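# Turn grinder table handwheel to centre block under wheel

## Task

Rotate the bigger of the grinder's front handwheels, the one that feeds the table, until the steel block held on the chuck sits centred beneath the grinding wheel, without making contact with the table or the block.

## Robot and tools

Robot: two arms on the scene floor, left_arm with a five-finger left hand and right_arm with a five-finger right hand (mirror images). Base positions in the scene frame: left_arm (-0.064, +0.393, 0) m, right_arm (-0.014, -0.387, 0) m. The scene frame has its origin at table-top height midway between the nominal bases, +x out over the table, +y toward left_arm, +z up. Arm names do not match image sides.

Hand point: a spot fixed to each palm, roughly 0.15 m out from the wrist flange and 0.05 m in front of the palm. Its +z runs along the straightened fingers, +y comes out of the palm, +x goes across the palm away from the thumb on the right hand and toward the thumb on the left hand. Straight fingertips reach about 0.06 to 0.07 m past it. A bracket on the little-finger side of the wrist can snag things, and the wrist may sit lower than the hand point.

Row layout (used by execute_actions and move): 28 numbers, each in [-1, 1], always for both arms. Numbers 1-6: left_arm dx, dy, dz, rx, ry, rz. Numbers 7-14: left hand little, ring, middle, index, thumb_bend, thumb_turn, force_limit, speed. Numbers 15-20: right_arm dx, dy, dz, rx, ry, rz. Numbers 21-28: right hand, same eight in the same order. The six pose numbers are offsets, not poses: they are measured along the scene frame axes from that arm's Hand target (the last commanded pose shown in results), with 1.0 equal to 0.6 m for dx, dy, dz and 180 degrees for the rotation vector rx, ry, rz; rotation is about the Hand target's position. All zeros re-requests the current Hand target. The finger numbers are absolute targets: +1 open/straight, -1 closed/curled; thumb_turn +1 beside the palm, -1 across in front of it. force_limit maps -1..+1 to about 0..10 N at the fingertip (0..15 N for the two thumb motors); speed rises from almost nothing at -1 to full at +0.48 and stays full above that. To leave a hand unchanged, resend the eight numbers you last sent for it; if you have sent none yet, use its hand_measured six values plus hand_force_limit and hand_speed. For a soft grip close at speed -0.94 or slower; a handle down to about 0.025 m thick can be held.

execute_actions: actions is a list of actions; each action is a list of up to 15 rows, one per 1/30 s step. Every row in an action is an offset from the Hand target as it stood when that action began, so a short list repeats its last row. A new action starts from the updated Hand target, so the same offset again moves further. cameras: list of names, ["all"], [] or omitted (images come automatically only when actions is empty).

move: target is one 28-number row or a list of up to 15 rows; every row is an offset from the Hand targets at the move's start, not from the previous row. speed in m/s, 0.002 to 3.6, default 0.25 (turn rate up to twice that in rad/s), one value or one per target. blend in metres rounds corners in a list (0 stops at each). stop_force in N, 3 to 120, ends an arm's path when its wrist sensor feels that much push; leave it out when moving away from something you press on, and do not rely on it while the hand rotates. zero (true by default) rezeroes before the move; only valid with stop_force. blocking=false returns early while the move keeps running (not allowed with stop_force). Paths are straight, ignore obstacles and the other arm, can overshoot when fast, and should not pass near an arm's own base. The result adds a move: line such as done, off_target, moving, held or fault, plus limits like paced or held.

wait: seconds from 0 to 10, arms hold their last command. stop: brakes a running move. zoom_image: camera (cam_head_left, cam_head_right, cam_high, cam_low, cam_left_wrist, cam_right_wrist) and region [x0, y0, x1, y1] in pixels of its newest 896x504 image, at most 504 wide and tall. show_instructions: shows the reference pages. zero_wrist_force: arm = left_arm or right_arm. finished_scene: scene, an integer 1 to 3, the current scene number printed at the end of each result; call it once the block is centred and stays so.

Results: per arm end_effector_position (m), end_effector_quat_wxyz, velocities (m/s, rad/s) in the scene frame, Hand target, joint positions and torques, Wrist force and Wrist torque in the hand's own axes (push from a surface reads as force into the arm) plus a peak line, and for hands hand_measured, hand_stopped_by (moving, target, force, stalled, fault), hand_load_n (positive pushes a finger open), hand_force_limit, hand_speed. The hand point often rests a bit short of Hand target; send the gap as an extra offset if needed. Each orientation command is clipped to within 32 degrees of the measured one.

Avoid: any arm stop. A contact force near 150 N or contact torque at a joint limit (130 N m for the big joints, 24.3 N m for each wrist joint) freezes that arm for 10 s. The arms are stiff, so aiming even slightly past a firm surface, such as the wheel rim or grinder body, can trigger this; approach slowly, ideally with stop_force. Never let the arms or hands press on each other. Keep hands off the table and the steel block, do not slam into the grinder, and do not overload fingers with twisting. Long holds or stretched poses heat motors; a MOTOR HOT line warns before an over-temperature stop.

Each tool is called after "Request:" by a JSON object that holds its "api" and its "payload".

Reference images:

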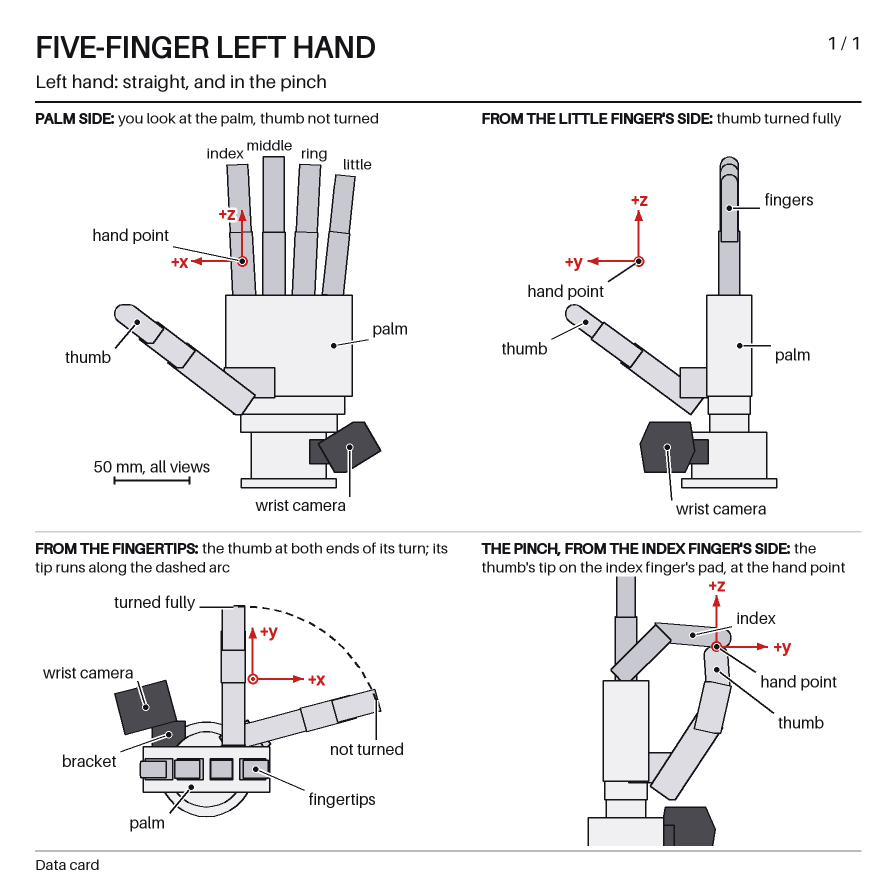

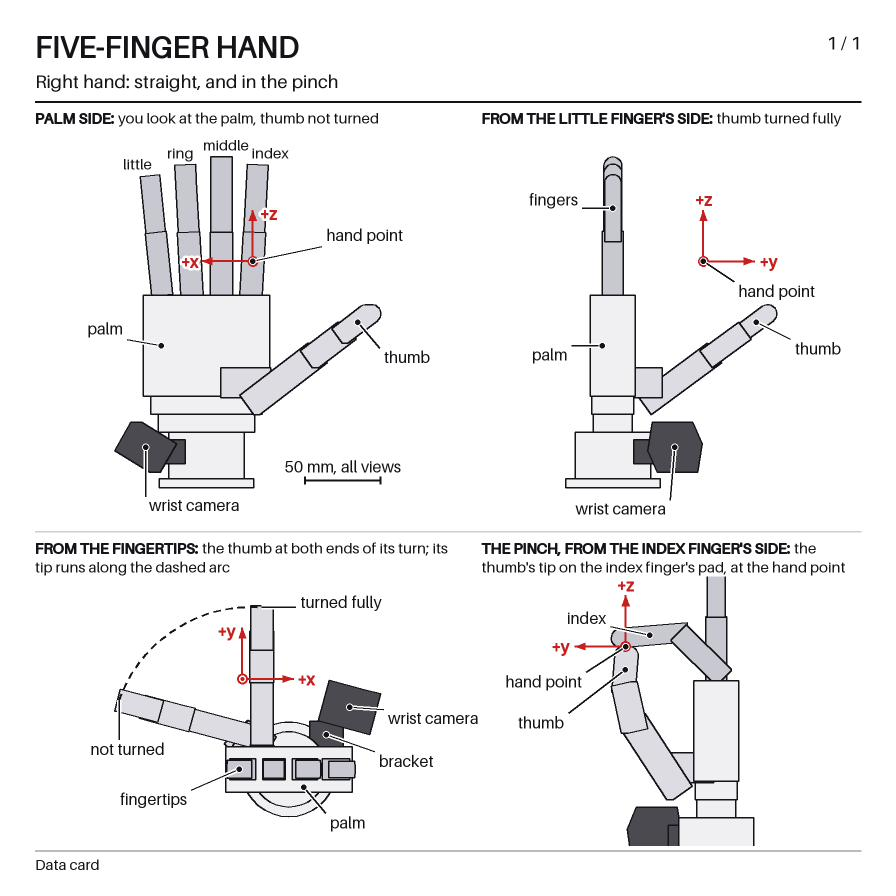

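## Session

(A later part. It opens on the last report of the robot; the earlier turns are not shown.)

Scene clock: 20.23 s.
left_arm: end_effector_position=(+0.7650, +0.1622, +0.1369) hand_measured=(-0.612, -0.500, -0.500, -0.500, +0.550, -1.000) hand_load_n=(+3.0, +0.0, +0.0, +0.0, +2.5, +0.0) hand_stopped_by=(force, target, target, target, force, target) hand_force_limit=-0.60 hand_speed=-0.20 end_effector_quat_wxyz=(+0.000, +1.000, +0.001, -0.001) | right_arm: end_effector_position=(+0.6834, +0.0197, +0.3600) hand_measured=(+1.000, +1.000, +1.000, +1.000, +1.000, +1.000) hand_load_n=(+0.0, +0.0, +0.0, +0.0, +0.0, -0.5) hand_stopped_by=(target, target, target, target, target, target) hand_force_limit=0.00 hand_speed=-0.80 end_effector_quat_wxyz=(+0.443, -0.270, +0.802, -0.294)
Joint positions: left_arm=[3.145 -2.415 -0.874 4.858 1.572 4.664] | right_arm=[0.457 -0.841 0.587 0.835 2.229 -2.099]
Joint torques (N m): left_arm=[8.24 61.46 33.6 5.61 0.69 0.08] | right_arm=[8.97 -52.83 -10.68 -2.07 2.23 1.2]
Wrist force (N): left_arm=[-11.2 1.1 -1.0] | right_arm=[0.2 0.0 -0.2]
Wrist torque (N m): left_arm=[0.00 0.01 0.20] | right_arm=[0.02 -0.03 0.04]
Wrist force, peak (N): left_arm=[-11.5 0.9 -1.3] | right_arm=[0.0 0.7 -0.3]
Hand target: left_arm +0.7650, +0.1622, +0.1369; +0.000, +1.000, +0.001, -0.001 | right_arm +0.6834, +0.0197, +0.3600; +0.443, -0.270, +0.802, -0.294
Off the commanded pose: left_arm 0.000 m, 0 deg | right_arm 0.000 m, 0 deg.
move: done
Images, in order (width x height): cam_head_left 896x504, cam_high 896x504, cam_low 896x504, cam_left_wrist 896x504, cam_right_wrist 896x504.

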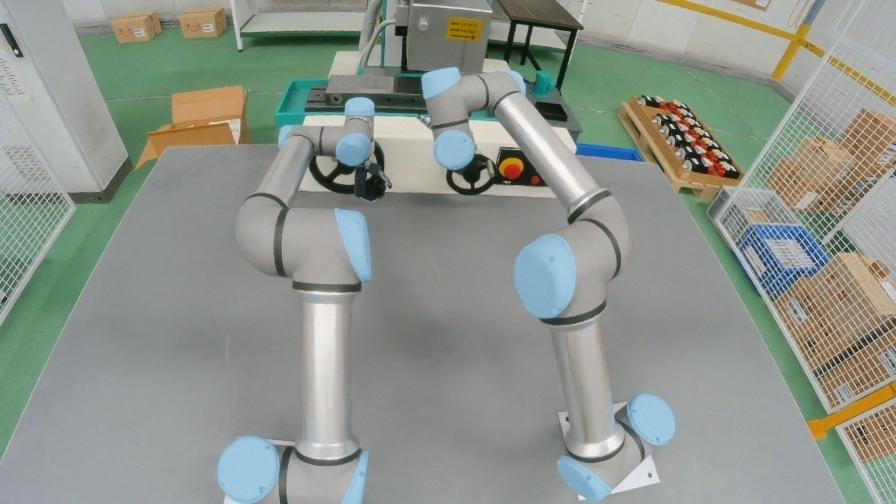

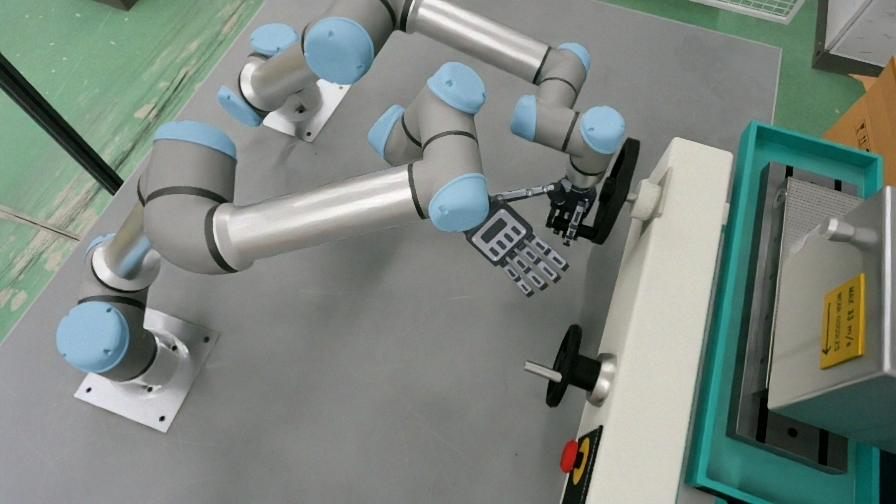

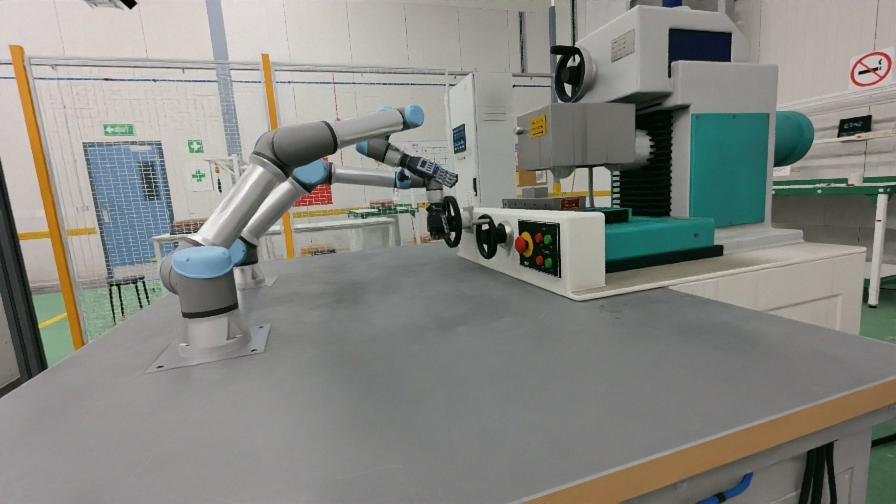

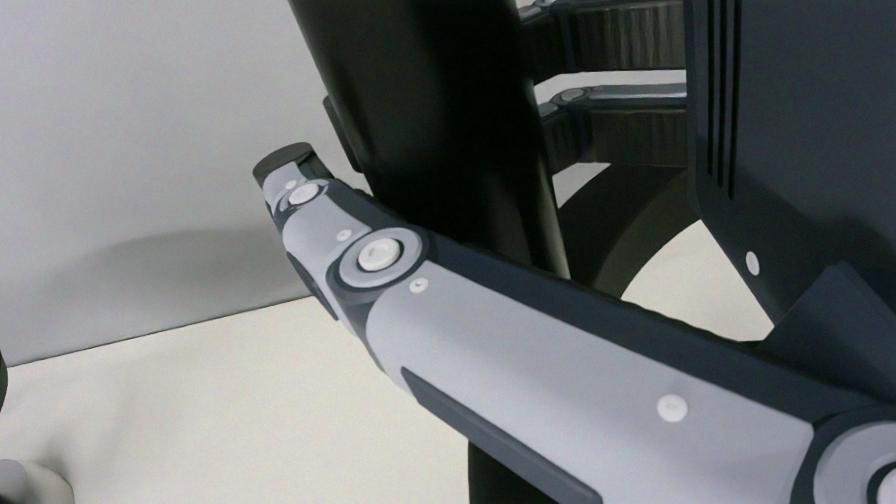

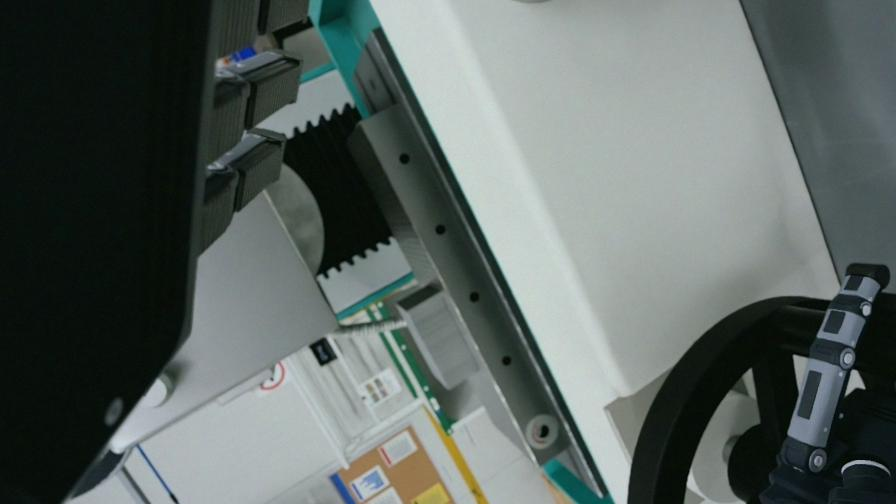

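Request:
{"api": "move", "payload": {"target": [[0,0.0145,-0.0367,0,0,0,-0.3,-0.5,-0.5,-0.5,-1,-1,-0.6,-0.2,0,0,0,0,0,0,1,1,1,1,1,1,0,-0.8],[0,0.0367,-0.0717,0,0,0,-0.3,-0.5,-0.5,-0.5,-1,-1,-0.6,-0.2,0,0,0,0,0,0,1,1,1,1,1,1,0,-0.8]], "speed": 0.08, "blend": 0.01}}

Request:
{"api": "move", "payload": {"target": [[0,0.0305,-0.0278,0,0,0,-0.3,-0.5,-0.5,-0.5,-1,-1,-0.6,-0.2,0,0,0,0,0,0,1,1,1,1,1,1,0,-0.8],[0,0.0671,-0.047,0,0,0,-0.3,-0.5,-0.5,-0.5,-1,-1,-0.6,-0.2,0,0,0,0,0,0,1,1,1,1,1,1,0,-0.8]], "speed": 0.08, "blend": 0.01, "cameras": ["cam_low","cam_right_wrist","cam_left_wrist"]}}

Scene clock: 21.77 s.
left_arm: end_effector_position=(+0.7650, +0.1844, +0.0937) hand_measured=(-0.300, -0.500, -0.500, -0.500, +0.550, -1.000) hand_load_n=(+0.0, +0.0, +0.0, +0.5, +0.0, +0.0) hand_stopped_by=(target, target, target, target, force, target) hand_force_limit=-0.60 hand_speed=-0.20 end_effector_quat_wxyz=(+0.000, +1.000, +0.001, -0.001) | right_arm: end_effector_position=(+0.6834, +0.0197, +0.3600) hand_measured=(+1.000, +1.000, +1.000, +1.000, +1.000, +1.000) hand_load_n=(+0.0, +0.0, +0.0, +0.0, +0.0, +0.0) hand_stopped_by=(target, target, target, target, target, target) hand_force_limit=0.00 hand_speed=-0.80 end_effector_quat_wxyz=(+0.443, -0.270, +0.802, -0.294)
Joint positions: left_arm=[3.172 -2.427 -0.964 4.96 1.572 4.692] | right_arm=[0.457 -0.841 0.587 0.835 2.229 -2.099]
Joint torques (N m): left_arm=[-8.72 64.2 32.34 1.04 -0.06 -1.29] | right_arm=[8.96 -53.76 -10.27 -2.08 2.3 1.26]
Wrist force (N): left_arm=[0.8 -0.2 0.3] | right_arm=[-0.3 0.2 -0.3]
Wrist torque (N m): left_arm=[-0.08 -0.20 0.05] | right_arm=[0.08 0.04 0.03]
Wrist force, peak (N): left_arm=[-4.6 26.8 -14.0] | right_arm=[-0.2 0.4 -0.7]
Hand target: left_arm +0.7650, +0.1842, +0.0939; +0.000, +1.000, +0.001, -0.001 | right_arm +0.6834, +0.0197, +0.3600; +0.443, -0.270, +0.802, -0.294
Off the commanded pose: left_arm 0.000 m, 0 deg | right_arm 0.000 m, 0 deg.
move: done

Scene clock: 22.70 s.
left_arm: end_effector_position=(+0.7650, +0.2247, +0.0655) hand_measured=(-0.300, -0.500, -0.500, -0.500, +0.550, -1.000) hand_load_n=(+0.0, +10.0, +8.0, +10.0, +0.5, +0.0) hand_stopped_by=(target, target, target, target, force, target) hand_force_limit=-0.60 hand_speed=-0.20 end_effector_quat_wxyz=(-0.001, +1.000, +0.001, -0.001) | right_arm: end_effector_position=(+0.6834, +0.0197, +0.3600) hand_measured=(+1.000, +1.000, +1.000, +1.000, +1.000, +1.000) hand_load_n=(+0.0, +0.0, +0.0, +0.0, +0.0, +0.0) hand_stopped_by=(target, target, target, target, target, target) hand_force_limit=0.00 hand_speed=-0.80 end_effector_quat_wxyz=(+0.443, -0.270, +0.802, -0.294)
Joint positions: left_arm=[3.223 -2.432 -1.03 5.031 1.572 4.742] | right_arm=[0.457 -0.841 0.587 0.835 2.229 -2.099]
Joint torques (N m): left_arm=[-3.39 70.16 37.88 1.32 -0.59 -0.66] | right_arm=[9.07 -52.54 -11.58 -2.11 2.11 1.1]
Wrist force (N): left_arm=[7.2 10.2 19.6] | right_arm=[-0.2 0.0 0.0]
Wrist torque (N m): left_arm=[0.43 0.18 -0.14] | right_arm=[0.03 0.03 0.02]
Wrist force, peak (N): left_arm=[8.4 26.5 18.8] | right_arm=[-0.3 0.4 -0.4]
Hand target: left_arm +0.7650, +0.2245, +0.0657; +0.000, +1.000, +0.001, -0.001 | right_arm +0.6834, +0.0197, +0.3600; +0.443, -0.270, +0.802, -0.294
Off the commanded pose: left_arm 0.000 m, 0 deg | right_arm 0.000 m, 0 deg.
move: done
Images, in order (width x height): cam_low 896x504, cam_left_wrist 896x504, cam_right_wrist 896x504.

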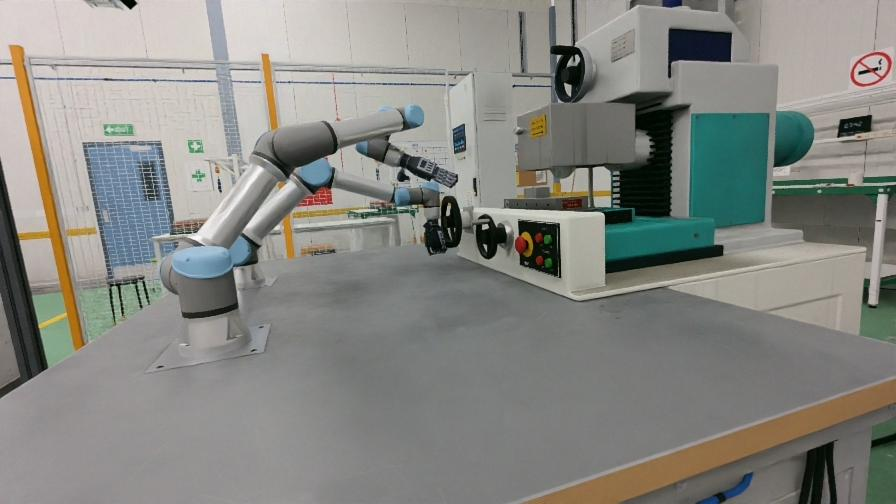

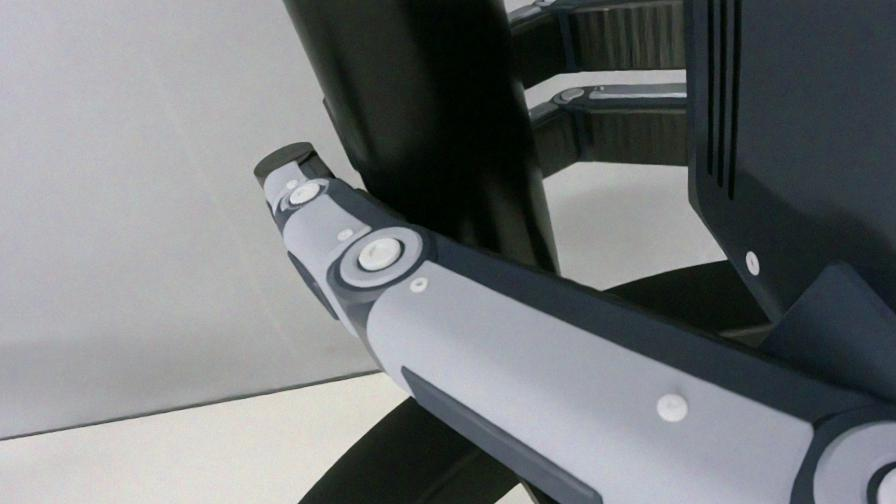

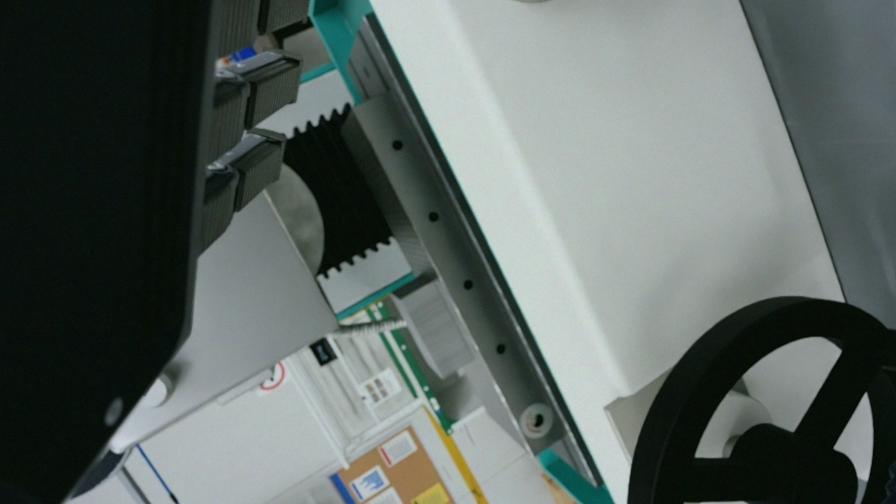

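Request:
{"api": "move", "payload": {"target": [[0,0.0403,-0.0095,0,0,0,-0.3,-0.5,-0.5,-0.5,-1,-1,-0.6,-0.2,0,0,0,0,0,0,1,1,1,1,1,1,0,-0.8],[0,0.0817,-0.008,0,0,0,-0.3,-0.5,-0.5,-0.5,-1,-1,-0.6,-0.2,0,0,0,0,0,0,1,1,1,1,1,1,0,-0.8],[0,0.121,0.0045,0,0,0,-0.3,-0.5,-0.5,-0.5,-1,-1,-0.6,-0.2,0,0,0,0,0,0,1,1,1,1,1,1,0,-0.8]], "speed": 0.1, "blend": 0.01}}

Request:
{"api": "move", "payload": {"target": [[0,0.035,0.0222,0,0,0,-0.3,-0.5,-0.5,-0.5,-1,-1,-0.6,-0.2,0,0,0,0,0,0,1,1,1,1,1,1,0,-0.8],[0,0.0628,0.0527,0,0,0,-0.3,-0.5,-0.5,-0.5,-1,-1,-0.6,-0.2,0,0,0,0,0,0,1,1,1,1,1,1,0,-0.8],[0,0.0837,0.0893,0,0,0,-0.3,-0.5,-0.5,-0.5,-1,-1,-0.6,-0.2,0,0,0,0,0,0,1,1,1,1,1,1,0,-0.8]], "speed": 0.1, "blend": 0.01}}

Scene clock: 24.27 s.
left_arm: end_effector_position=(+0.7651, +0.2971, +0.0687) hand_measured=(-0.300, -0.500, -0.500, -0.500, +0.550, -1.000) hand_load_n=(+0.0, +0.0, +0.0, +0.0, +0.0, +0.0) hand_stopped_by=(target, target, target, target, force, target) hand_force_limit=-0.60 hand_speed=-0.20 end_effector_quat_wxyz=(+0.000, +1.000, +0.001, -0.001) | right_arm: end_effector_position=(+0.6834, +0.0197, +0.3600) hand_measured=(+1.000, +1.000, +1.000, +1.000, +1.000, +1.000) hand_load_n=(+0.0, -0.5, +0.0, +0.0, +0.0, +0.0) hand_stopped_by=(target, target, target, target, target, target) hand_force_limit=0.00 hand_speed=-0.80 end_effector_quat_wxyz=(+0.443, -0.270, +0.802, -0.294)
Joint positions: left_arm=[3.314 -2.412 -1.058 5.04 1.572 4.833] | right_arm=[0.457 -0.841 0.587 0.835 2.229 -2.099]
Joint torques (N m): left_arm=[-8.93 43.28 28.42 3.5 -1.45 -1.38] | right_arm=[9.3 -52.28 -10.8 -2.19 2.29 1.15]
Wrist force (N): left_arm=[1.7 1.2 0.4] | right_arm=[0.0 -0.2 -0.4]
Wrist torque (N m): left_arm=[0.15 -0.33 0.18] | right_arm=[0.02 0.01 0.03]
Wrist force, peak (N): left_arm=[18.9 27.0 47.9] | right_arm=[-0.4 0.6 -0.6]
Hand target: left_arm +0.7650, +0.2971, +0.0684; +0.000, +1.000, +0.001, -0.001 | right_arm +0.6834, +0.0197, +0.3600; +0.443, -0.270, +0.802, -0.294
Off the commanded pose: left_arm 0.000 m, 0 deg | right_arm 0.000 m, 0 deg.
move: done

Scene clock: 25.43 s.
left_arm: end_effector_position=(+0.7651, +0.3474, +0.1222) hand_measured=(-0.300, -0.500, -0.500, -0.500, +0.550, -1.000) hand_load_n=(+0.0, +0.5, +0.0, +0.0, +0.0, +0.0) hand_stopped_by=(target, target, target, target, force, target) hand_force_limit=-0.60 hand_speed=-0.20 end_effector_quat_wxyz=(-0.001, +1.000, +0.001, -0.001) | right_arm: end_effector_position=(+0.6834, +0.0197, +0.3600) hand_measured=(+1.000, +1.000, +1.000, +1.000, +1.000, +1.000) hand_load_n=(+0.0, +0.0, +0.0, +0.0, -0.5, +0.0) hand_stopped_by=(target, target, target, target, target, target) hand_force_limit=0.00 hand_speed=-0.80 end_effector_quat_wxyz=(+0.443, -0.270, +0.802, -0.294)
Joint positions: left_arm=[3.377 -2.37 -0.993 4.933 1.572 4.897] | right_arm=[0.457 -0.841 0.587 0.835 2.229 -2.099]
Joint torques (N m): left_arm=[-8.91 43.04 14.77 1.33 0.14 -0.92] | right_arm=[9.62 -51.13 -10.51 -2.08 2.29 1.21]
Wrist force (N): left_arm=[1.4 0.9 0.1] | right_arm=[0.2 0.4 -0.4]
Wrist torque (N m): left_arm=[0.12 -0.28 0.09] | right_arm=[0.11 -0.02 0.05]
Wrist force, peak (N): left_arm=[13.4 16.1 29.2] | right_arm=[0.0 0.5 -0.7]
Hand target: left_arm +0.7650, +0.3473, +0.1220; +0.000, +1.000, +0.001, -0.001 | right_arm +0.6834, +0.0197, +0.3600; +0.443, -0.270, +0.802, -0.294
Off the commanded pose: left_arm 0.000 m, 0 deg | right_arm 0.000 m, 0 deg.
move: done

Request:
{"api": "move", "payload": {"target": [[0,0.0122,0.0412,0,0,0,-0.3,-0.5,-0.5,-0.5,-1,-1,-0.6,-0.2,0,0,0,0,0,0,1,1,1,1,1,1,0,-0.8],[0,0.0122,0.0825,0,0,0,-0.3,-0.5,-0.5,-0.5,-1,-1,-0.6,-0.2,0,0,0,0,0,0,1,1,1,1,1,1,0,-0.8],[0,-0.002,0.1218,0,0,0,-0.3,-0.5,-0.5,-0.5,-1,-1,-0.6,-0.2,0,0,0,0,0,0,1,1,1,1,1,1,0,-0.8]], "speed": 0.1, "blend": 0.01}}

Request:
{"api": "move", "payload": {"target": [[0,-0.0238,0.035,0,0,0,-0.3,-0.5,-0.5,-0.5,-1,-1,-0.6,-0.2,0,0,0,0,0,0,1,1,1,1,1,1,0,-0.8],[0,-0.056,0.0629,0,0,0,-0.3,-0.5,-0.5,-0.5,-1,-1,-0.6,-0.2,0,0,0,0,0,0,1,1,1,1,1,1,0,-0.8],[0,-0.0943,0.082,0,0,0,-0.3,-0.5,-0.5,-0.5,-1,-1,-0.6,-0.2,0,0,0,0,0,0,1,1,1,1,1,1,0,-0.8]], "speed": 0.1, "blend": 0.01}}

Scene clock: 26.97 s.
left_arm: end_effector_position=(+0.7651, +0.3461, +0.1952) hand_measured=(-0.300, -0.500, -0.500, -0.500, +0.550, -1.000) hand_load_n=(+0.0, +0.0, +0.0, +0.5, +0.0, +0.0) hand_stopped_by=(target, target, target, target, force, target) hand_force_limit=-0.60 hand_speed=-0.20 end_effector_quat_wxyz=(+0.000, +1.000, +0.001, -0.001) | right_arm: end_effector_position=(+0.6834, +0.0197, +0.3600) hand_measured=(+1.000, +1.000, +1.000, +1.000, +1.000, +1.000) hand_load_n=(+0.0, +0.0, +0.0, +0.0, -0.5, +0.0) hand_stopped_by=(target, target, target, target, target, target) hand_force_limit=0.00 hand_speed=-0.80 end_effector_quat_wxyz=(+0.443, -0.270, +0.802, -0.294)
Joint positions: left_arm=[3.376 -2.34 -0.857 4.768 1.572 4.895] | right_arm=[0.457 -0.841 0.587 0.835 2.229 -2.099]
Joint torques (N m): left_arm=[8.69 42.67 18.28 1.32 0.94 1.2] | right_arm=[9.22 -51.48 -10.69 -2.09 2.19 1.2]
Wrist force (N): left_arm=[1.4 0.6 0.3] | right_arm=[-0.3 0.4 -0.3]
Wrist torque (N m): left_arm=[0.08 -0.29 0.21] | right_arm=[0.10 0.04 0.03]
Wrist force, peak (N): left_arm=[8.9 13.2 23.1] | right_arm=[0.1 0.5 -0.5]
Hand target: left_arm +0.7650, +0.3461, +0.1951; +0.000, +1.000, +0.001, -0.001 | right_arm +0.6834, +0.0197, +0.3600; +0.443, -0.270, +0.802, -0.294
Off the commanded pose: left_arm 0.000 m, 0 deg | right_arm 0.000 m, 0 deg.
move: done

Scene clock: 28.07 s.
left_arm: end_effector_position=(+0.7651, +0.2894, +0.2442) hand_measured=(-0.300, -0.500, -0.500, -0.500, +0.550, -1.000) hand_load_n=(+0.0, +0.0, +0.0, +0.0, -0.5, +0.0) hand_stopped_by=(target, target, target, target, force, target) hand_force_limit=-0.60 hand_speed=-0.20 end_effector_quat_wxyz=(+0.000, +1.000, +0.001, -0.001) | right_arm: end_effector_position=(+0.6834, +0.0197, +0.3600) hand_measured=(+1.000, +1.000, +1.000, +1.000, +1.000, +1.000) hand_load_n=(+0.0, +0.0, +0.0, +0.0, +0.0, +0.0) hand_stopped_by=(target, target, target, target, target, target) hand_force_limit=0.00 hand_speed=-0.80 end_effector_quat_wxyz=(+0.443, -0.270, +0.802, -0.294)
Joint positions: left_arm=[3.305 -2.346 -0.723 4.638 1.572 4.824] | right_arm=[0.457 -0.841 0.587 0.835 2.229 -2.099]
Joint torques (N m): left_arm=[7.55 57.11 13.25 3.54 0.48 1.23] | right_arm=[9.94 -51.9 -10.69 -2.11 2.15 1.04]
Wrist force (N): left_arm=[-0.1 1.7 -0.6] | right_arm=[-0.2 0.4 -0.2]
Wrist torque (N m): left_arm=[0.29 -0.09 -0.04] | right_arm=[0.10 0.02 0.03]
Wrist force, peak (N): left_arm=[-10.6 -57.3 -4.5] | right_arm=[-0.1 0.5 -0.4]
Hand target: left_arm +0.7650, +0.2895, +0.2443; +0.000, +1.000, +0.001, -0.001 | right_arm +0.6834, +0.0197, +0.3600; +0.443, -0.270, +0.802, -0.294
Off the commanded pose: left_arm 0.000 m, 0 deg | right_arm 0.000 m, 0 deg.
move: done

Request:
{"api": "move", "payload": {"target": [[0,-0.0387,0.0088,0,0,0,-0.3,-0.5,-0.5,-0.5,-1,-1,-0.6,-0.2,0,0,0,0,0,0,1,1,1,1,1,1,0,-0.8],[0,-0.0817,0.0072,0,0,0,-0.3,-0.5,-0.5,-0.5,-1,-1,-0.6,-0.2,0,0,0,0,0,0,1,1,1,1,1,1,0,-0.8],[0,-0.121,-0.0053,0,0,0,-0.3,-0.5,-0.5,-0.5,-1,-1,-0.6,-0.2,0,0,0,0,0,0,1,1,1,1,1,1,0,-0.8]], "speed": 0.1, "blend": 0.01}}

Request:
{"api": "move", "payload": {"target": [[0,-0.035,-0.0222,0,0,0,-0.3,-0.5,-0.5,-0.5,-1,-1,-0.6,-0.2,0,0,0,0,0,0,1,1,1,1,1,1,0,-0.8],[0,-0.0628,-0.0527,0,0,0,-0.3,-0.5,-0.5,-0.5,-1,-1,-0.6,-0.2,0,0,0,0,0,0,1,1,1,1,1,1,0,-0.8],[0,-0.082,-0.0894,0,0,0,-0.3,-0.5,-0.5,-0.5,-1,-1,-0.6,-0.2,0,0,0,0,0,0,1,1,1,1,1,1,0,-0.8]], "speed": 0.1, "blend": 0.01, "cameras": ["cam_low","cam_right_wrist","cam_head_left"]}}

Scene clock: 29.50 s.
left_arm: end_effector_position=(+0.7650, +0.2168, +0.2408) hand_measured=(-0.300, -0.500, -0.500, -0.500, +0.550, -1.000) hand_load_n=(+0.0, +0.0, +0.0, +0.5, +0.0, +0.0) hand_stopped_by=(target, target, target, target, force, target) hand_force_limit=-0.60 hand_speed=-0.20 end_effector_quat_wxyz=(+0.000, +1.000, +0.001, -0.001) | right_arm: end_effector_position=(+0.6834, +0.0197, +0.3600) hand_measured=(+1.000, +1.000, +1.000, +1.000, +1.000, +1.000) hand_load_n=(+0.0, +0.0, +0.0, +0.0, +0.0, -0.5) hand_stopped_by=(target, target, target, target, target, target) hand_force_limit=0.00 hand_speed=-0.80 end_effector_quat_wxyz=(+0.443, -0.270, +0.802, -0.294)
Joint positions: left_arm=[3.213 -2.371 -0.687 4.627 1.572 4.733] | right_arm=[0.457 -0.841 0.587 0.835 2.229 -2.099]
Joint torques (N m): left_arm=[8.7 62.66 32.23 0.72 0.75 1.13] | right_arm=[8.86 -51.26 -10.03 -1.83 2.07 1.27]
Wrist force (N): left_arm=[0.0 0.7 -0.6] | right_arm=[0.0 -0.2 -0.3]
Wrist torque (N m): left_arm=[0.13 -0.12 -0.01] | right_arm=[0.02 -0.01 0.02]
Wrist force, peak (N): left_arm=[-3.7 -33.3 -1.9] | right_arm=[-0.1 0.3 -0.7]
Hand target: left_arm +0.7650, +0.2169, +0.2411; +0.000, +1.000, +0.001, -0.001 | right_arm +0.6834, +0.0197, +0.3600; +0.443, -0.270, +0.802, -0.294
Off the commanded pose: left_arm 0.000 m, 0 deg | right_arm 0.000 m, 0 deg.
move: done

Scene clock: 30.70 s.
left_arm: end_effector_position=(+0.7650, +0.1678, +0.1872) hand_measured=(-0.300, -0.500, -0.500, -0.500, +0.556, -1.000) hand_load_n=(+0.0, +7.5, +7.0, +6.5, +26.0, +2.0) hand_stopped_by=(target, target, target, target, force, target) hand_force_limit=-0.60 hand_speed=-0.20 end_effector_quat_wxyz=(+0.000, +1.000, +0.001, -0.001) | right_arm: end_effector_position=(+0.6834, +0.0197, +0.3600) hand_measured=(+1.000, +1.000, +1.000, +1.000, +1.000, +1.000) hand_load_n=(+0.0, +0.0, +0.0, +0.0, +0.0, -0.5) hand_stopped_by=(target, target, target, target, target, target) hand_force_limit=0.00 hand_speed=-0.80 end_effector_quat_wxyz=(+0.443, -0.270, +0.802, -0.294)
Joint positions: left_arm=[3.152 -2.397 -0.778 4.743 1.572 4.671] | right_arm=[0.457 -0.841 0.587 0.835 2.229 -2.099]
Joint torques (N m): left_arm=[24.14 58.48 28.76 0.96 9.89 0.32] | right_arm=[9.56 -51.06 -10.22 -1.78 2.04 1.13]
Wrist force (N): left_arm=[-2.9 47.2 -8.5] | right_arm=[0.1 0.0 -0.3]
Wrist torque (N m): left_arm=[2.31 -0.02 -0.66] | right_arm=[0.04 -0.02 0.04]
Wrist force, peak (N): left_arm=[-10.3 79.5 -109.3] | right_arm=[-0.1 0.2 -0.7]
Hand target: left_arm +0.7650, +0.1677, +0.1875; +0.000, +1.000, +0.001, -0.001 | right_arm +0.6834, +0.0197, +0.3600; +0.443, -0.270, +0.802, -0.294
Off the commanded pose: left_arm 0.000 m, 0 deg | right_arm 0.000 m, 0 deg.
move: done
Images, in order (width x height): cam_head_left 896x504, cam_low 896x504, cam_right_wrist 896x504.

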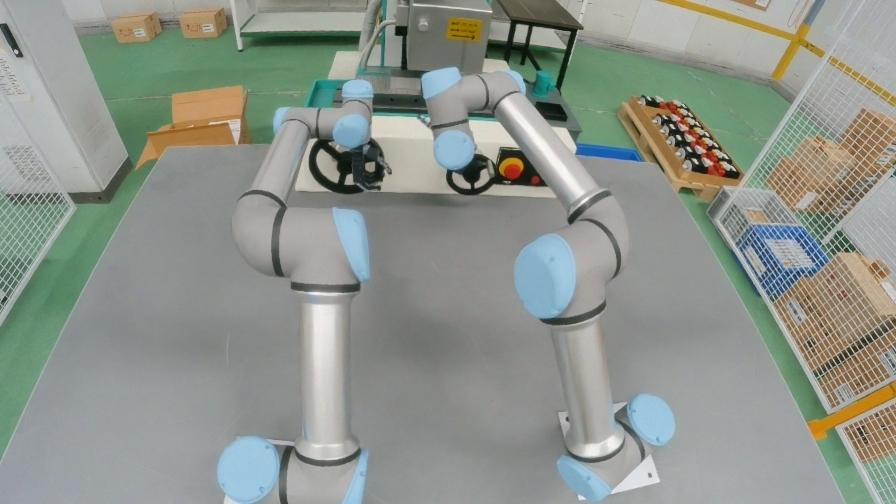

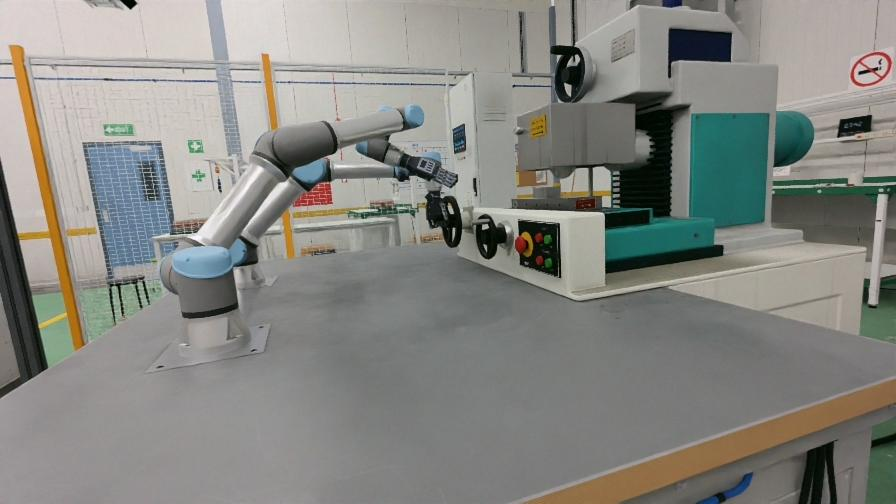

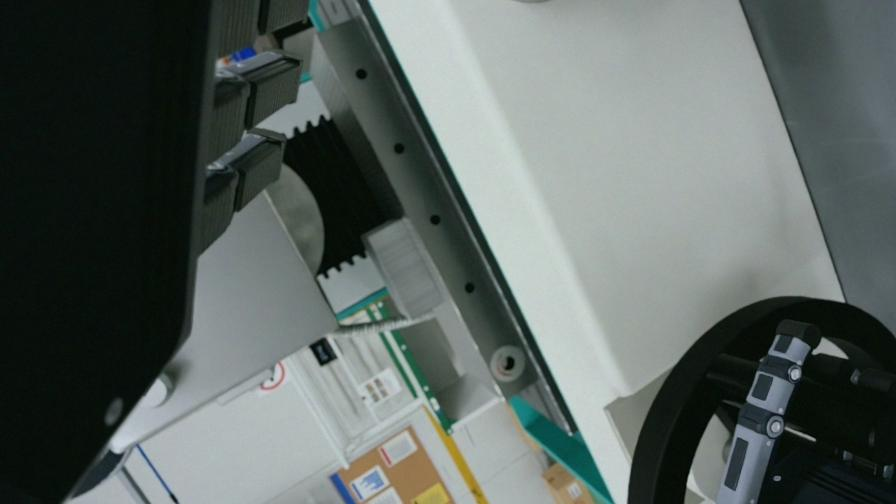

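Request:
{"api": "move", "payload": {"target": [0,-0.0048,0.0022,0,0,0,-0.3,-0.5,-0.5,-0.5,-1,-1,-0.6,-0.2,0,0,0,0,0,0,1,1,1,1,1,1,0,-0.8], "speed": 0.1}}

Request:
{"api": "zoom_image", "payload": {"camera": "cam_low", "region": [500, 160, 640, 220]}}

Request:
{"api": "zoom_image", "payload": {"camera": "cam_right_wrist", "region": [250, 50, 550, 350]}}

Request:
{"api": "zoom_image", "payload": {"camera": "cam_head_left", "region": [300, 90, 420, 210]}}

Scene clock: 31.70 s.
left_arm: end_effector_position=(+0.7651, +0.1649, +0.1888) hand_measured=(-0.300, -0.500, -0.498, -0.500, +0.552, -1.000) hand_load_n=(+0.0, +8.0, +5.5, +7.5, +4.5, +0.5) hand_stopped_by=(target, target, target, target, force, target) hand_force_limit=-0.60 hand_speed=-0.20 end_effector_quat_wxyz=(+0.000, +1.000, +0.001, -0.001) | right_arm: end_effector_position=(+0.6834, +0.0197, +0.3600) hand_measured=(+1.000, +1.000, +1.000, +1.000, +1.000, +1.000) hand_load_n=(+0.0, +0.0, +0.0, +0.0, +0.0, +0.0) hand_stopped_by=(target, target, target, target, target, target) hand_force_limit=0.00 hand_speed=-0.80 end_effector_quat_wxyz=(+0.443, -0.270, +0.802, -0.294)
Joint positions: left_arm=[3.148 -2.398 -0.771 4.738 1.572 4.667] | right_arm=[0.457 -0.841 0.587 0.835 2.229 -2.099]
Joint torques (N m): left_arm=[-3.62 56.06 31.6 3.02 -0.69 -0.43] | right_arm=[9.73 -50.95 -10.87 -1.66 2.18 1.18]
Wrist force (N): left_arm=[2.0 10.9 8.1] | right_arm=[-0.4 0.3 -0.5]
Wrist torque (N m): left_arm=[0.90 -0.19 0.02] | right_arm=[0.10 0.07 0.02]
Wrist force, peak (N): left_arm=[-2.8 47.5 -6.6] | right_arm=[0.0 0.3 -0.7]
Hand target: left_arm +0.7650, +0.1648, +0.1888; +0.000, +1.000, +0.001, -0.001 | right_arm +0.6834, +0.0197, +0.3600; +0.443, -0.270, +0.802, -0.294
Off the commanded pose: left_arm 0.000 m, 0 deg | right_arm 0.000 m, 0 deg.
move: done

Scaled by 3.600 from the camera's 896x504 image, which has a finer 1280x720 frame.
This view is cut from an older image: the scene may have changed since it was taken.

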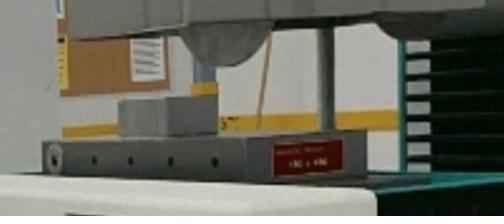

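Scaled by 1.680 from the camera's 896x504 image, which has a finer 1280x720 frame.
This view is cut from an older image: the scene may have changed since it was taken.

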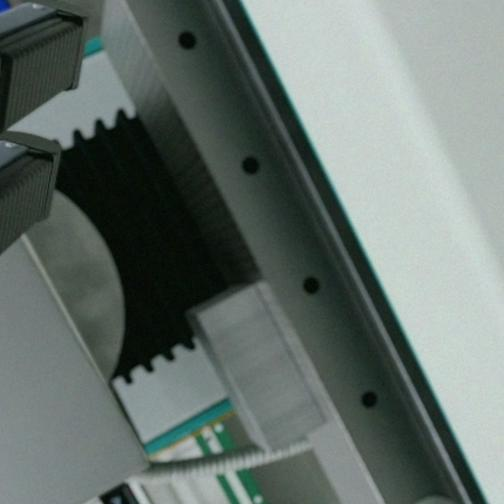

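Scaled by 4.200 from the camera's 896x504 image, which has a finer 1280x720 frame.
This view is cut from an older image: the scene may have changed since it was taken.

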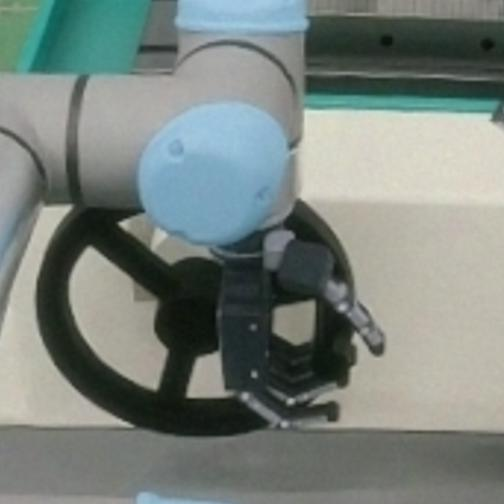

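Request:
{"api": "move", "payload": {"target": [[0,-0.0098,-0.0422,0,0,0,-0.3,-0.5,-0.5,-0.5,-1,-1,-0.6,-0.2,0,0,0,0,0,0,1,1,1,1,1,1,0,-0.8],[0,-0.008,-0.0847,0,0,0,-0.3,-0.5,-0.5,-0.5,-1,-1,-0.6,-0.2,0,0,0,0,0,0,1,1,1,1,1,1,0,-0.8],[0,0.0048,-0.1253,0,0,0,-0.3,-0.5,-0.5,-0.5,-1,-1,-0.6,-0.2,0,0,0,0,0,0,1,1,1,1,1,1,0,-0.8]], "speed": 0.1, "blend": 0.01}}

Request:
{"api": "move", "payload": {"target": [[0,0.0229,-0.036,0,0,0,-0.3,-0.5,-0.5,-0.5,-1,-1,-0.6,-0.2,0,0,0,0,0,0,1,1,1,1,1,1,0,-0.8],[0,0.0544,-0.0649,0,0,0,-0.3,-0.5,-0.5,-0.5,-1,-1,-0.6,-0.2,0,0,0,0,0,0,1,1,1,1,1,1,0,-0.8],[0,0.0922,-0.0845,0,0,0,-0.3,-0.5,-0.5,-0.5,-1,-1,-0.6,-0.2,0,0,0,0,0,0,1,1,1,1,1,1,0,-0.8]], "speed": 0.1, "blend": 0.01}}

Scene clock: 34.80 s.
left_arm: end_effector_position=(+0.7650, +0.1679, +0.1135) hand_measured=(-0.300, -0.500, -0.500, -0.500, +0.550, -1.000) hand_load_n=(+0.0, +0.0, +0.0, +0.5, +0.0, +0.0) hand_stopped_by=(target, target, target, target, force, target) hand_force_limit=-0.60 hand_speed=-0.20 end_effector_quat_wxyz=(+0.000, +1.000, +0.001, -0.001) | right_arm: end_effector_position=(+0.6834, +0.0197, +0.3600) hand_measured=(+1.000, +1.000, +1.000, +1.000, +1.000, +1.000) hand_load_n=(+0.0, +0.0, +0.0, +0.0, +0.0, +0.0) hand_stopped_by=(target, target, target, target, target, target) hand_force_limit=0.00 hand_speed=-0.80 end_effector_quat_wxyz=(+0.443, -0.270, +0.802, -0.294)
Joint positions: left_arm=[3.152 -2.424 -0.919 4.911 1.572 4.671] | right_arm=[0.457 -0.841 0.587 0.835 2.229 -2.099]
Joint torques (N m): left_arm=[-8.38 65.83 26.15 3.02 -0.9 -1.12] | right_arm=[10.02 -50.98 -10.74 -1.61 2.24 1.09]
Wrist force (N): left_arm=[2.0 4.0 0.0] | right_arm=[0.0 0.2 -0.4]
Wrist torque (N m): left_arm=[0.58 -0.40 -0.02] | right_arm=[0.08 0.01 0.03]
Wrist force, peak (N): left_arm=[-0.2 44.4 -28.9] | right_arm=[0.4 0.3 -0.6]
Hand target: left_arm +0.7650, +0.1677, +0.1136; +0.000, +1.000, +0.001, -0.001 | right_arm +0.6834, +0.0197, +0.3600; +0.443, -0.270, +0.802, -0.294
Off the commanded pose: left_arm 0.000 m, 0 deg | right_arm 0.000 m, 0 deg.
move: done

Scene clock: 35.90 s.
left_arm: end_effector_position=(+0.7650, +0.2231, +0.0627) hand_measured=(-0.300, -0.500, -0.500, -0.500, +0.550, -1.000) hand_load_n=(+0.0, +0.0, +0.0, +0.0, +0.0, +0.0) hand_stopped_by=(target, target, target, target, force, target) hand_force_limit=-0.60 hand_speed=-0.20 end_effector_quat_wxyz=(+0.000, +1.000, +0.001, -0.001) | right_arm: end_effector_position=(+0.6834, +0.0197, +0.3600) hand_measured=(+1.000, +1.000, +1.000, +1.000, +1.000, +1.000) hand_load_n=(+0.0, +0.0, +0.0, +0.0, +0.0, +0.0) hand_stopped_by=(target, target, target, target, target, target) hand_force_limit=0.00 hand_speed=-0.80 end_effector_quat_wxyz=(+0.443, -0.270, +0.802, -0.294)
Joint positions: left_arm=[3.221 -2.435 -1.032 5.036 1.572 4.74] | right_arm=[0.457 -0.841 0.587 0.835 2.229 -2.099]
Joint torques (N m): left_arm=[-8.26 56.3 32.67 0.79 0.3 -1.25] | right_arm=[9.82 -49.88 -9.59 -1.47 2.24 1.15]
Wrist force (N): left_arm=[3.0 3.5 0.6] | right_arm=[0.0 0.2 -0.3]
Wrist torque (N m): left_arm=[0.48 -0.55 0.18] | right_arm=[0.07 0.00 0.04]
Wrist force, peak (N): left_arm=[0.1 32.5 -15.3] | right_arm=[-0.3 0.4 -0.5]
Hand target: left_arm +0.7650, +0.2230, +0.0629; +0.000, +1.000, +0.001, -0.001 | right_arm +0.6834, +0.0197, +0.3600; +0.443, -0.270, +0.802, -0.294
Off the commanded pose: left_arm 0.000 m, 0 deg | right_arm 0.000 m, 0 deg.
move: done

Request:
{"api": "move", "payload": {"target": [[0,0.0417,-0.0082,0,0,0,-0.3,-0.5,-0.5,-0.5,-1,-1,-0.6,-0.2,0,0,0,0,0,0,1,1,1,1,1,1,0,-0.8],[0,0.0842,-0.007,0,0,0,-0.3,-0.5,-0.5,-0.5,-1,-1,-0.6,-0.2,0,0,0,0,0,0,1,1,1,1,1,1,0,-0.8],[0,0.1248,0.0055,0,0,0,-0.3,-0.5,-0.5,-0.5,-1,-1,-0.6,-0.2,0,0,0,0,0,0,1,1,1,1,1,1,0,-0.8],[0,0.1608,0.0283,0,0,0,-0.3,-0.5,-0.5,-0.5,-1,-1,-0.6,-0.2,0,0,0,0,0,0,1,1,1,1,1,1,0,-0.8],[0,0.1897,0.0598,0,0,0,-0.3,-0.5,-0.5,-0.5,-1,-1,-0.6,-0.2,0,0,0,0,0,0,1,1,1,1,1,1,0,-0.8],[0,0.2093,0.0977,0,0,0,-0.3,-0.5,-0.5,-0.5,-1,-1,-0.6,-0.2,0,0,0,0,0,0,1,1,1,1,1,1,0,-0.8]], "speed": 0.12, "blend": 0.01}}

Request:
{"api": "move", "payload": {"target": [[0,0.0108,0.0417,0,0,0,-0.3,-0.5,-0.5,-0.5,-1,-1,-0.6,-0.2,0,0,0,0,0,0,1,1,1,1,1,1,0,-0.8],[0,0.0107,0.0842,0,0,0,-0.3,-0.5,-0.5,-0.5,-1,-1,-0.6,-0.2,0,0,0,0,0,0,1,1,1,1,1,1,0,-0.8],[0,-0.0022,0.1248,0,0,0,-0.3,-0.5,-0.5,-0.5,-1,-1,-0.6,-0.2,0,0,0,0,0,0,1,1,1,1,1,1,0,-0.8],[0,-0.025,0.1608,0,0,0,-0.3,-0.5,-0.5,-0.5,-1,-1,-0.6,-0.2,0,0,0,0,0,0,1,1,1,1,1,1,0,-0.8],[0,-0.0565,0.1877,0,0,0,-0.3,-0.5,-0.5,-0.5,-1,-1,-0.6,-0.2,0,0,0,0,0,0,1,1,1,1,1,1,0,-0.8],[0,-0.096,0.207,0,0,0,-0.3,-0.5,-0.5,-0.5,-1,-1,-0.6,-0.2,0,0,0,0,0,0,1,1,1,1,1,1,0,-0.8]], "speed": 0.12, "blend": 0.01, "cameras": ["cam_low","cam_right_wrist"]}}

Scene clock: 44.37 s.
left_arm: end_effector_position=(+0.7651, +0.3487, +0.1217) hand_measured=(-0.300, -0.500, -0.500, -0.500, +0.550, -1.000) hand_load_n=(+0.0, +0.0, +0.5, +0.5, +0.0, +0.0) hand_stopped_by=(target, target, target, target, force, target) hand_force_limit=-0.60 hand_speed=-0.20 end_effector_quat_wxyz=(+0.000, +1.000, +0.001, -0.001) | right_arm: end_effector_position=(+0.6834, +0.0197, +0.3600) hand_measured=(+1.000, +1.000, +1.000, +1.000, +1.000, +1.000) hand_load_n=(+0.0, +0.0, +0.0, +0.0, +0.0, -0.5) hand_stopped_by=(target, target, target, target, target, target) hand_force_limit=0.00 hand_speed=-0.80 end_effector_quat_wxyz=(+0.443, -0.270, +0.802, -0.294)
Joint positions: left_arm=[3.379 -2.371 -0.993 4.934 1.572 4.898] | right_arm=[0.457 -0.841 0.587 0.835 2.229 -2.099]
Joint torques (N m): left_arm=[-8.29 43.22 16.84 1.16 -0.43 -1.04] | right_arm=[10.03 -49.5 -10.41 -1.19 2.04 1.05]
Wrist force (N): left_arm=[3.0 3.2 0.2] | right_arm=[-0.2 0.1 -0.4]
Wrist torque (N m): left_arm=[0.46 -0.53 0.13] | right_arm=[0.06 0.03 0.03]
Wrist force, peak (N): left_arm=[17.1 21.7 34.3] | right_arm=[0.1 0.4 -0.7]
Hand target: left_arm +0.7650, +0.3486, +0.1215; +0.000, +1.000, +0.001, -0.001 | right_arm +0.6834, +0.0197, +0.3600; +0.443, -0.270, +0.802, -0.294
Off the commanded pose: left_arm 0.000 m, 0 deg | right_arm 0.000 m, 0 deg.
move: done

Scene clock: 46.03 s.
left_arm: end_effector_position=(+0.7651, +0.2910, +0.2456) hand_measured=(-0.300, -0.500, -0.500, -0.500, +0.550, -1.000) hand_load_n=(+0.0, +0.0, +0.0, +0.5, +0.0, +0.0) hand_stopped_by=(target, target, target, target, force, target) hand_force_limit=-0.60 hand_speed=-0.20 end_effector_quat_wxyz=(+0.000, +1.000, +0.001, -0.001) | right_arm: end_effector_position=(+0.6834, +0.0197, +0.3600) hand_measured=(+1.000, +1.000, +1.000, +1.000, +1.000, +1.000) hand_load_n=(+0.0, +0.0, +0.0, +0.0, +0.0, +0.0) hand_stopped_by=(target, target, target, target, target, target) hand_force_limit=0.00 hand_speed=-0.80 end_effector_quat_wxyz=(+0.443, -0.270, +0.802, -0.294)
Joint positions: left_arm=[3.307 -2.346 -0.72 4.635 1.572 4.826] | right_arm=[0.457 -0.841 0.587 0.835 2.229 -2.099]
Joint torques (N m): left_arm=[2.6 60.07 15.98 3.01 1.14 0.19] | right_arm=[9.25 -49.25 -11.17 -1.32 2.24 1.01]
Wrist force (N): left_arm=[3.3 4.9 1.9] | right_arm=[-0.2 0.4 0.0]
Wrist torque (N m): left_arm=[0.63 -0.54 0.04] | right_arm=[0.08 0.02 0.03]
Wrist force, peak (N): left_arm=[-8.8 -50.4 -4.9] | right_arm=[-0.2 0.4 -0.8]
Hand target: left_arm +0.7650, +0.2910, +0.2457; +0.000, +1.000, +0.001, -0.001 | right_arm +0.6834, +0.0197, +0.3600; +0.443, -0.270, +0.802, -0.294
Off the commanded pose: left_arm 0.000 m, 0 deg | right_arm 0.000 m, 0 deg.
move: done
Images, in order (width x height): cam_low 896x504, cam_right_wrist 896x504.

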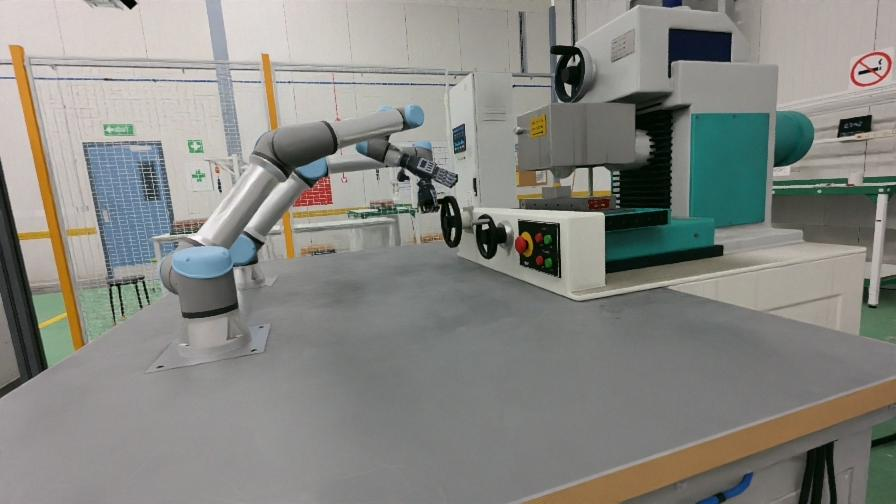

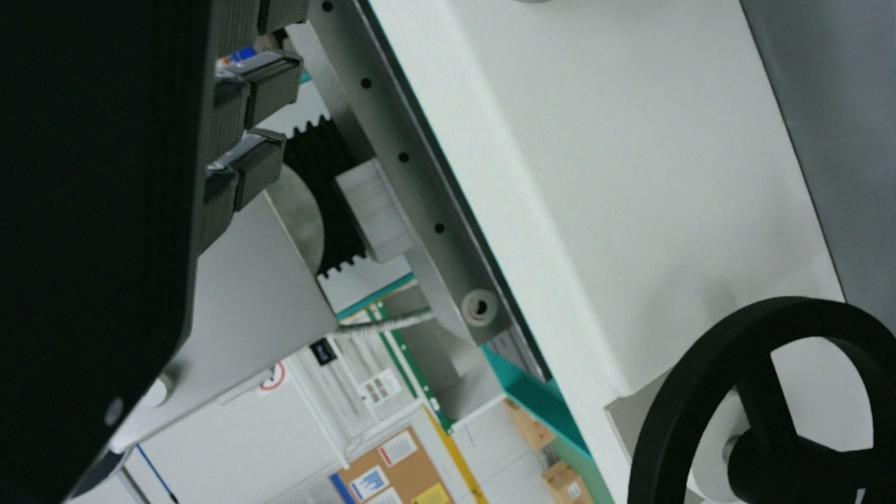

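Request:
{"api": "zoom_image", "payload": {"camera": "cam_low", "region": [500, 160, 640, 220]}}

Request:
{"api": "zoom_image", "payload": {"camera": "cam_right_wrist", "region": [250, 50, 550, 350]}}

Scaled by 3.600 from the camera's 896x504 image, which has a finer 1280x720 frame.

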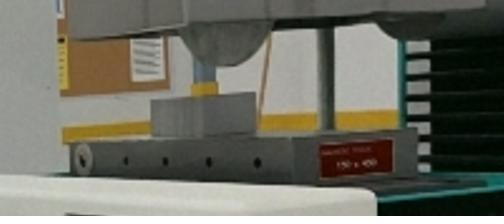

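Scaled by 1.680 from the camera's 896x504 image, which has a finer 1280x720 frame.

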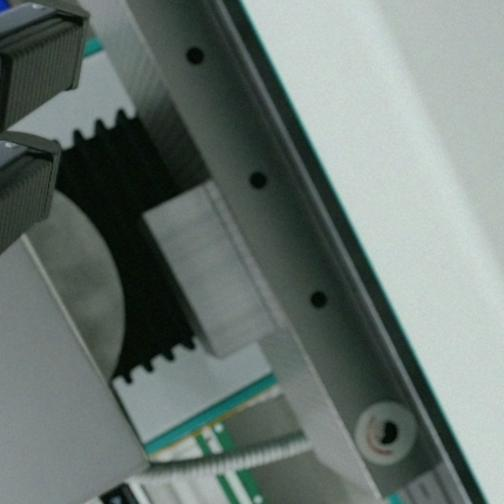

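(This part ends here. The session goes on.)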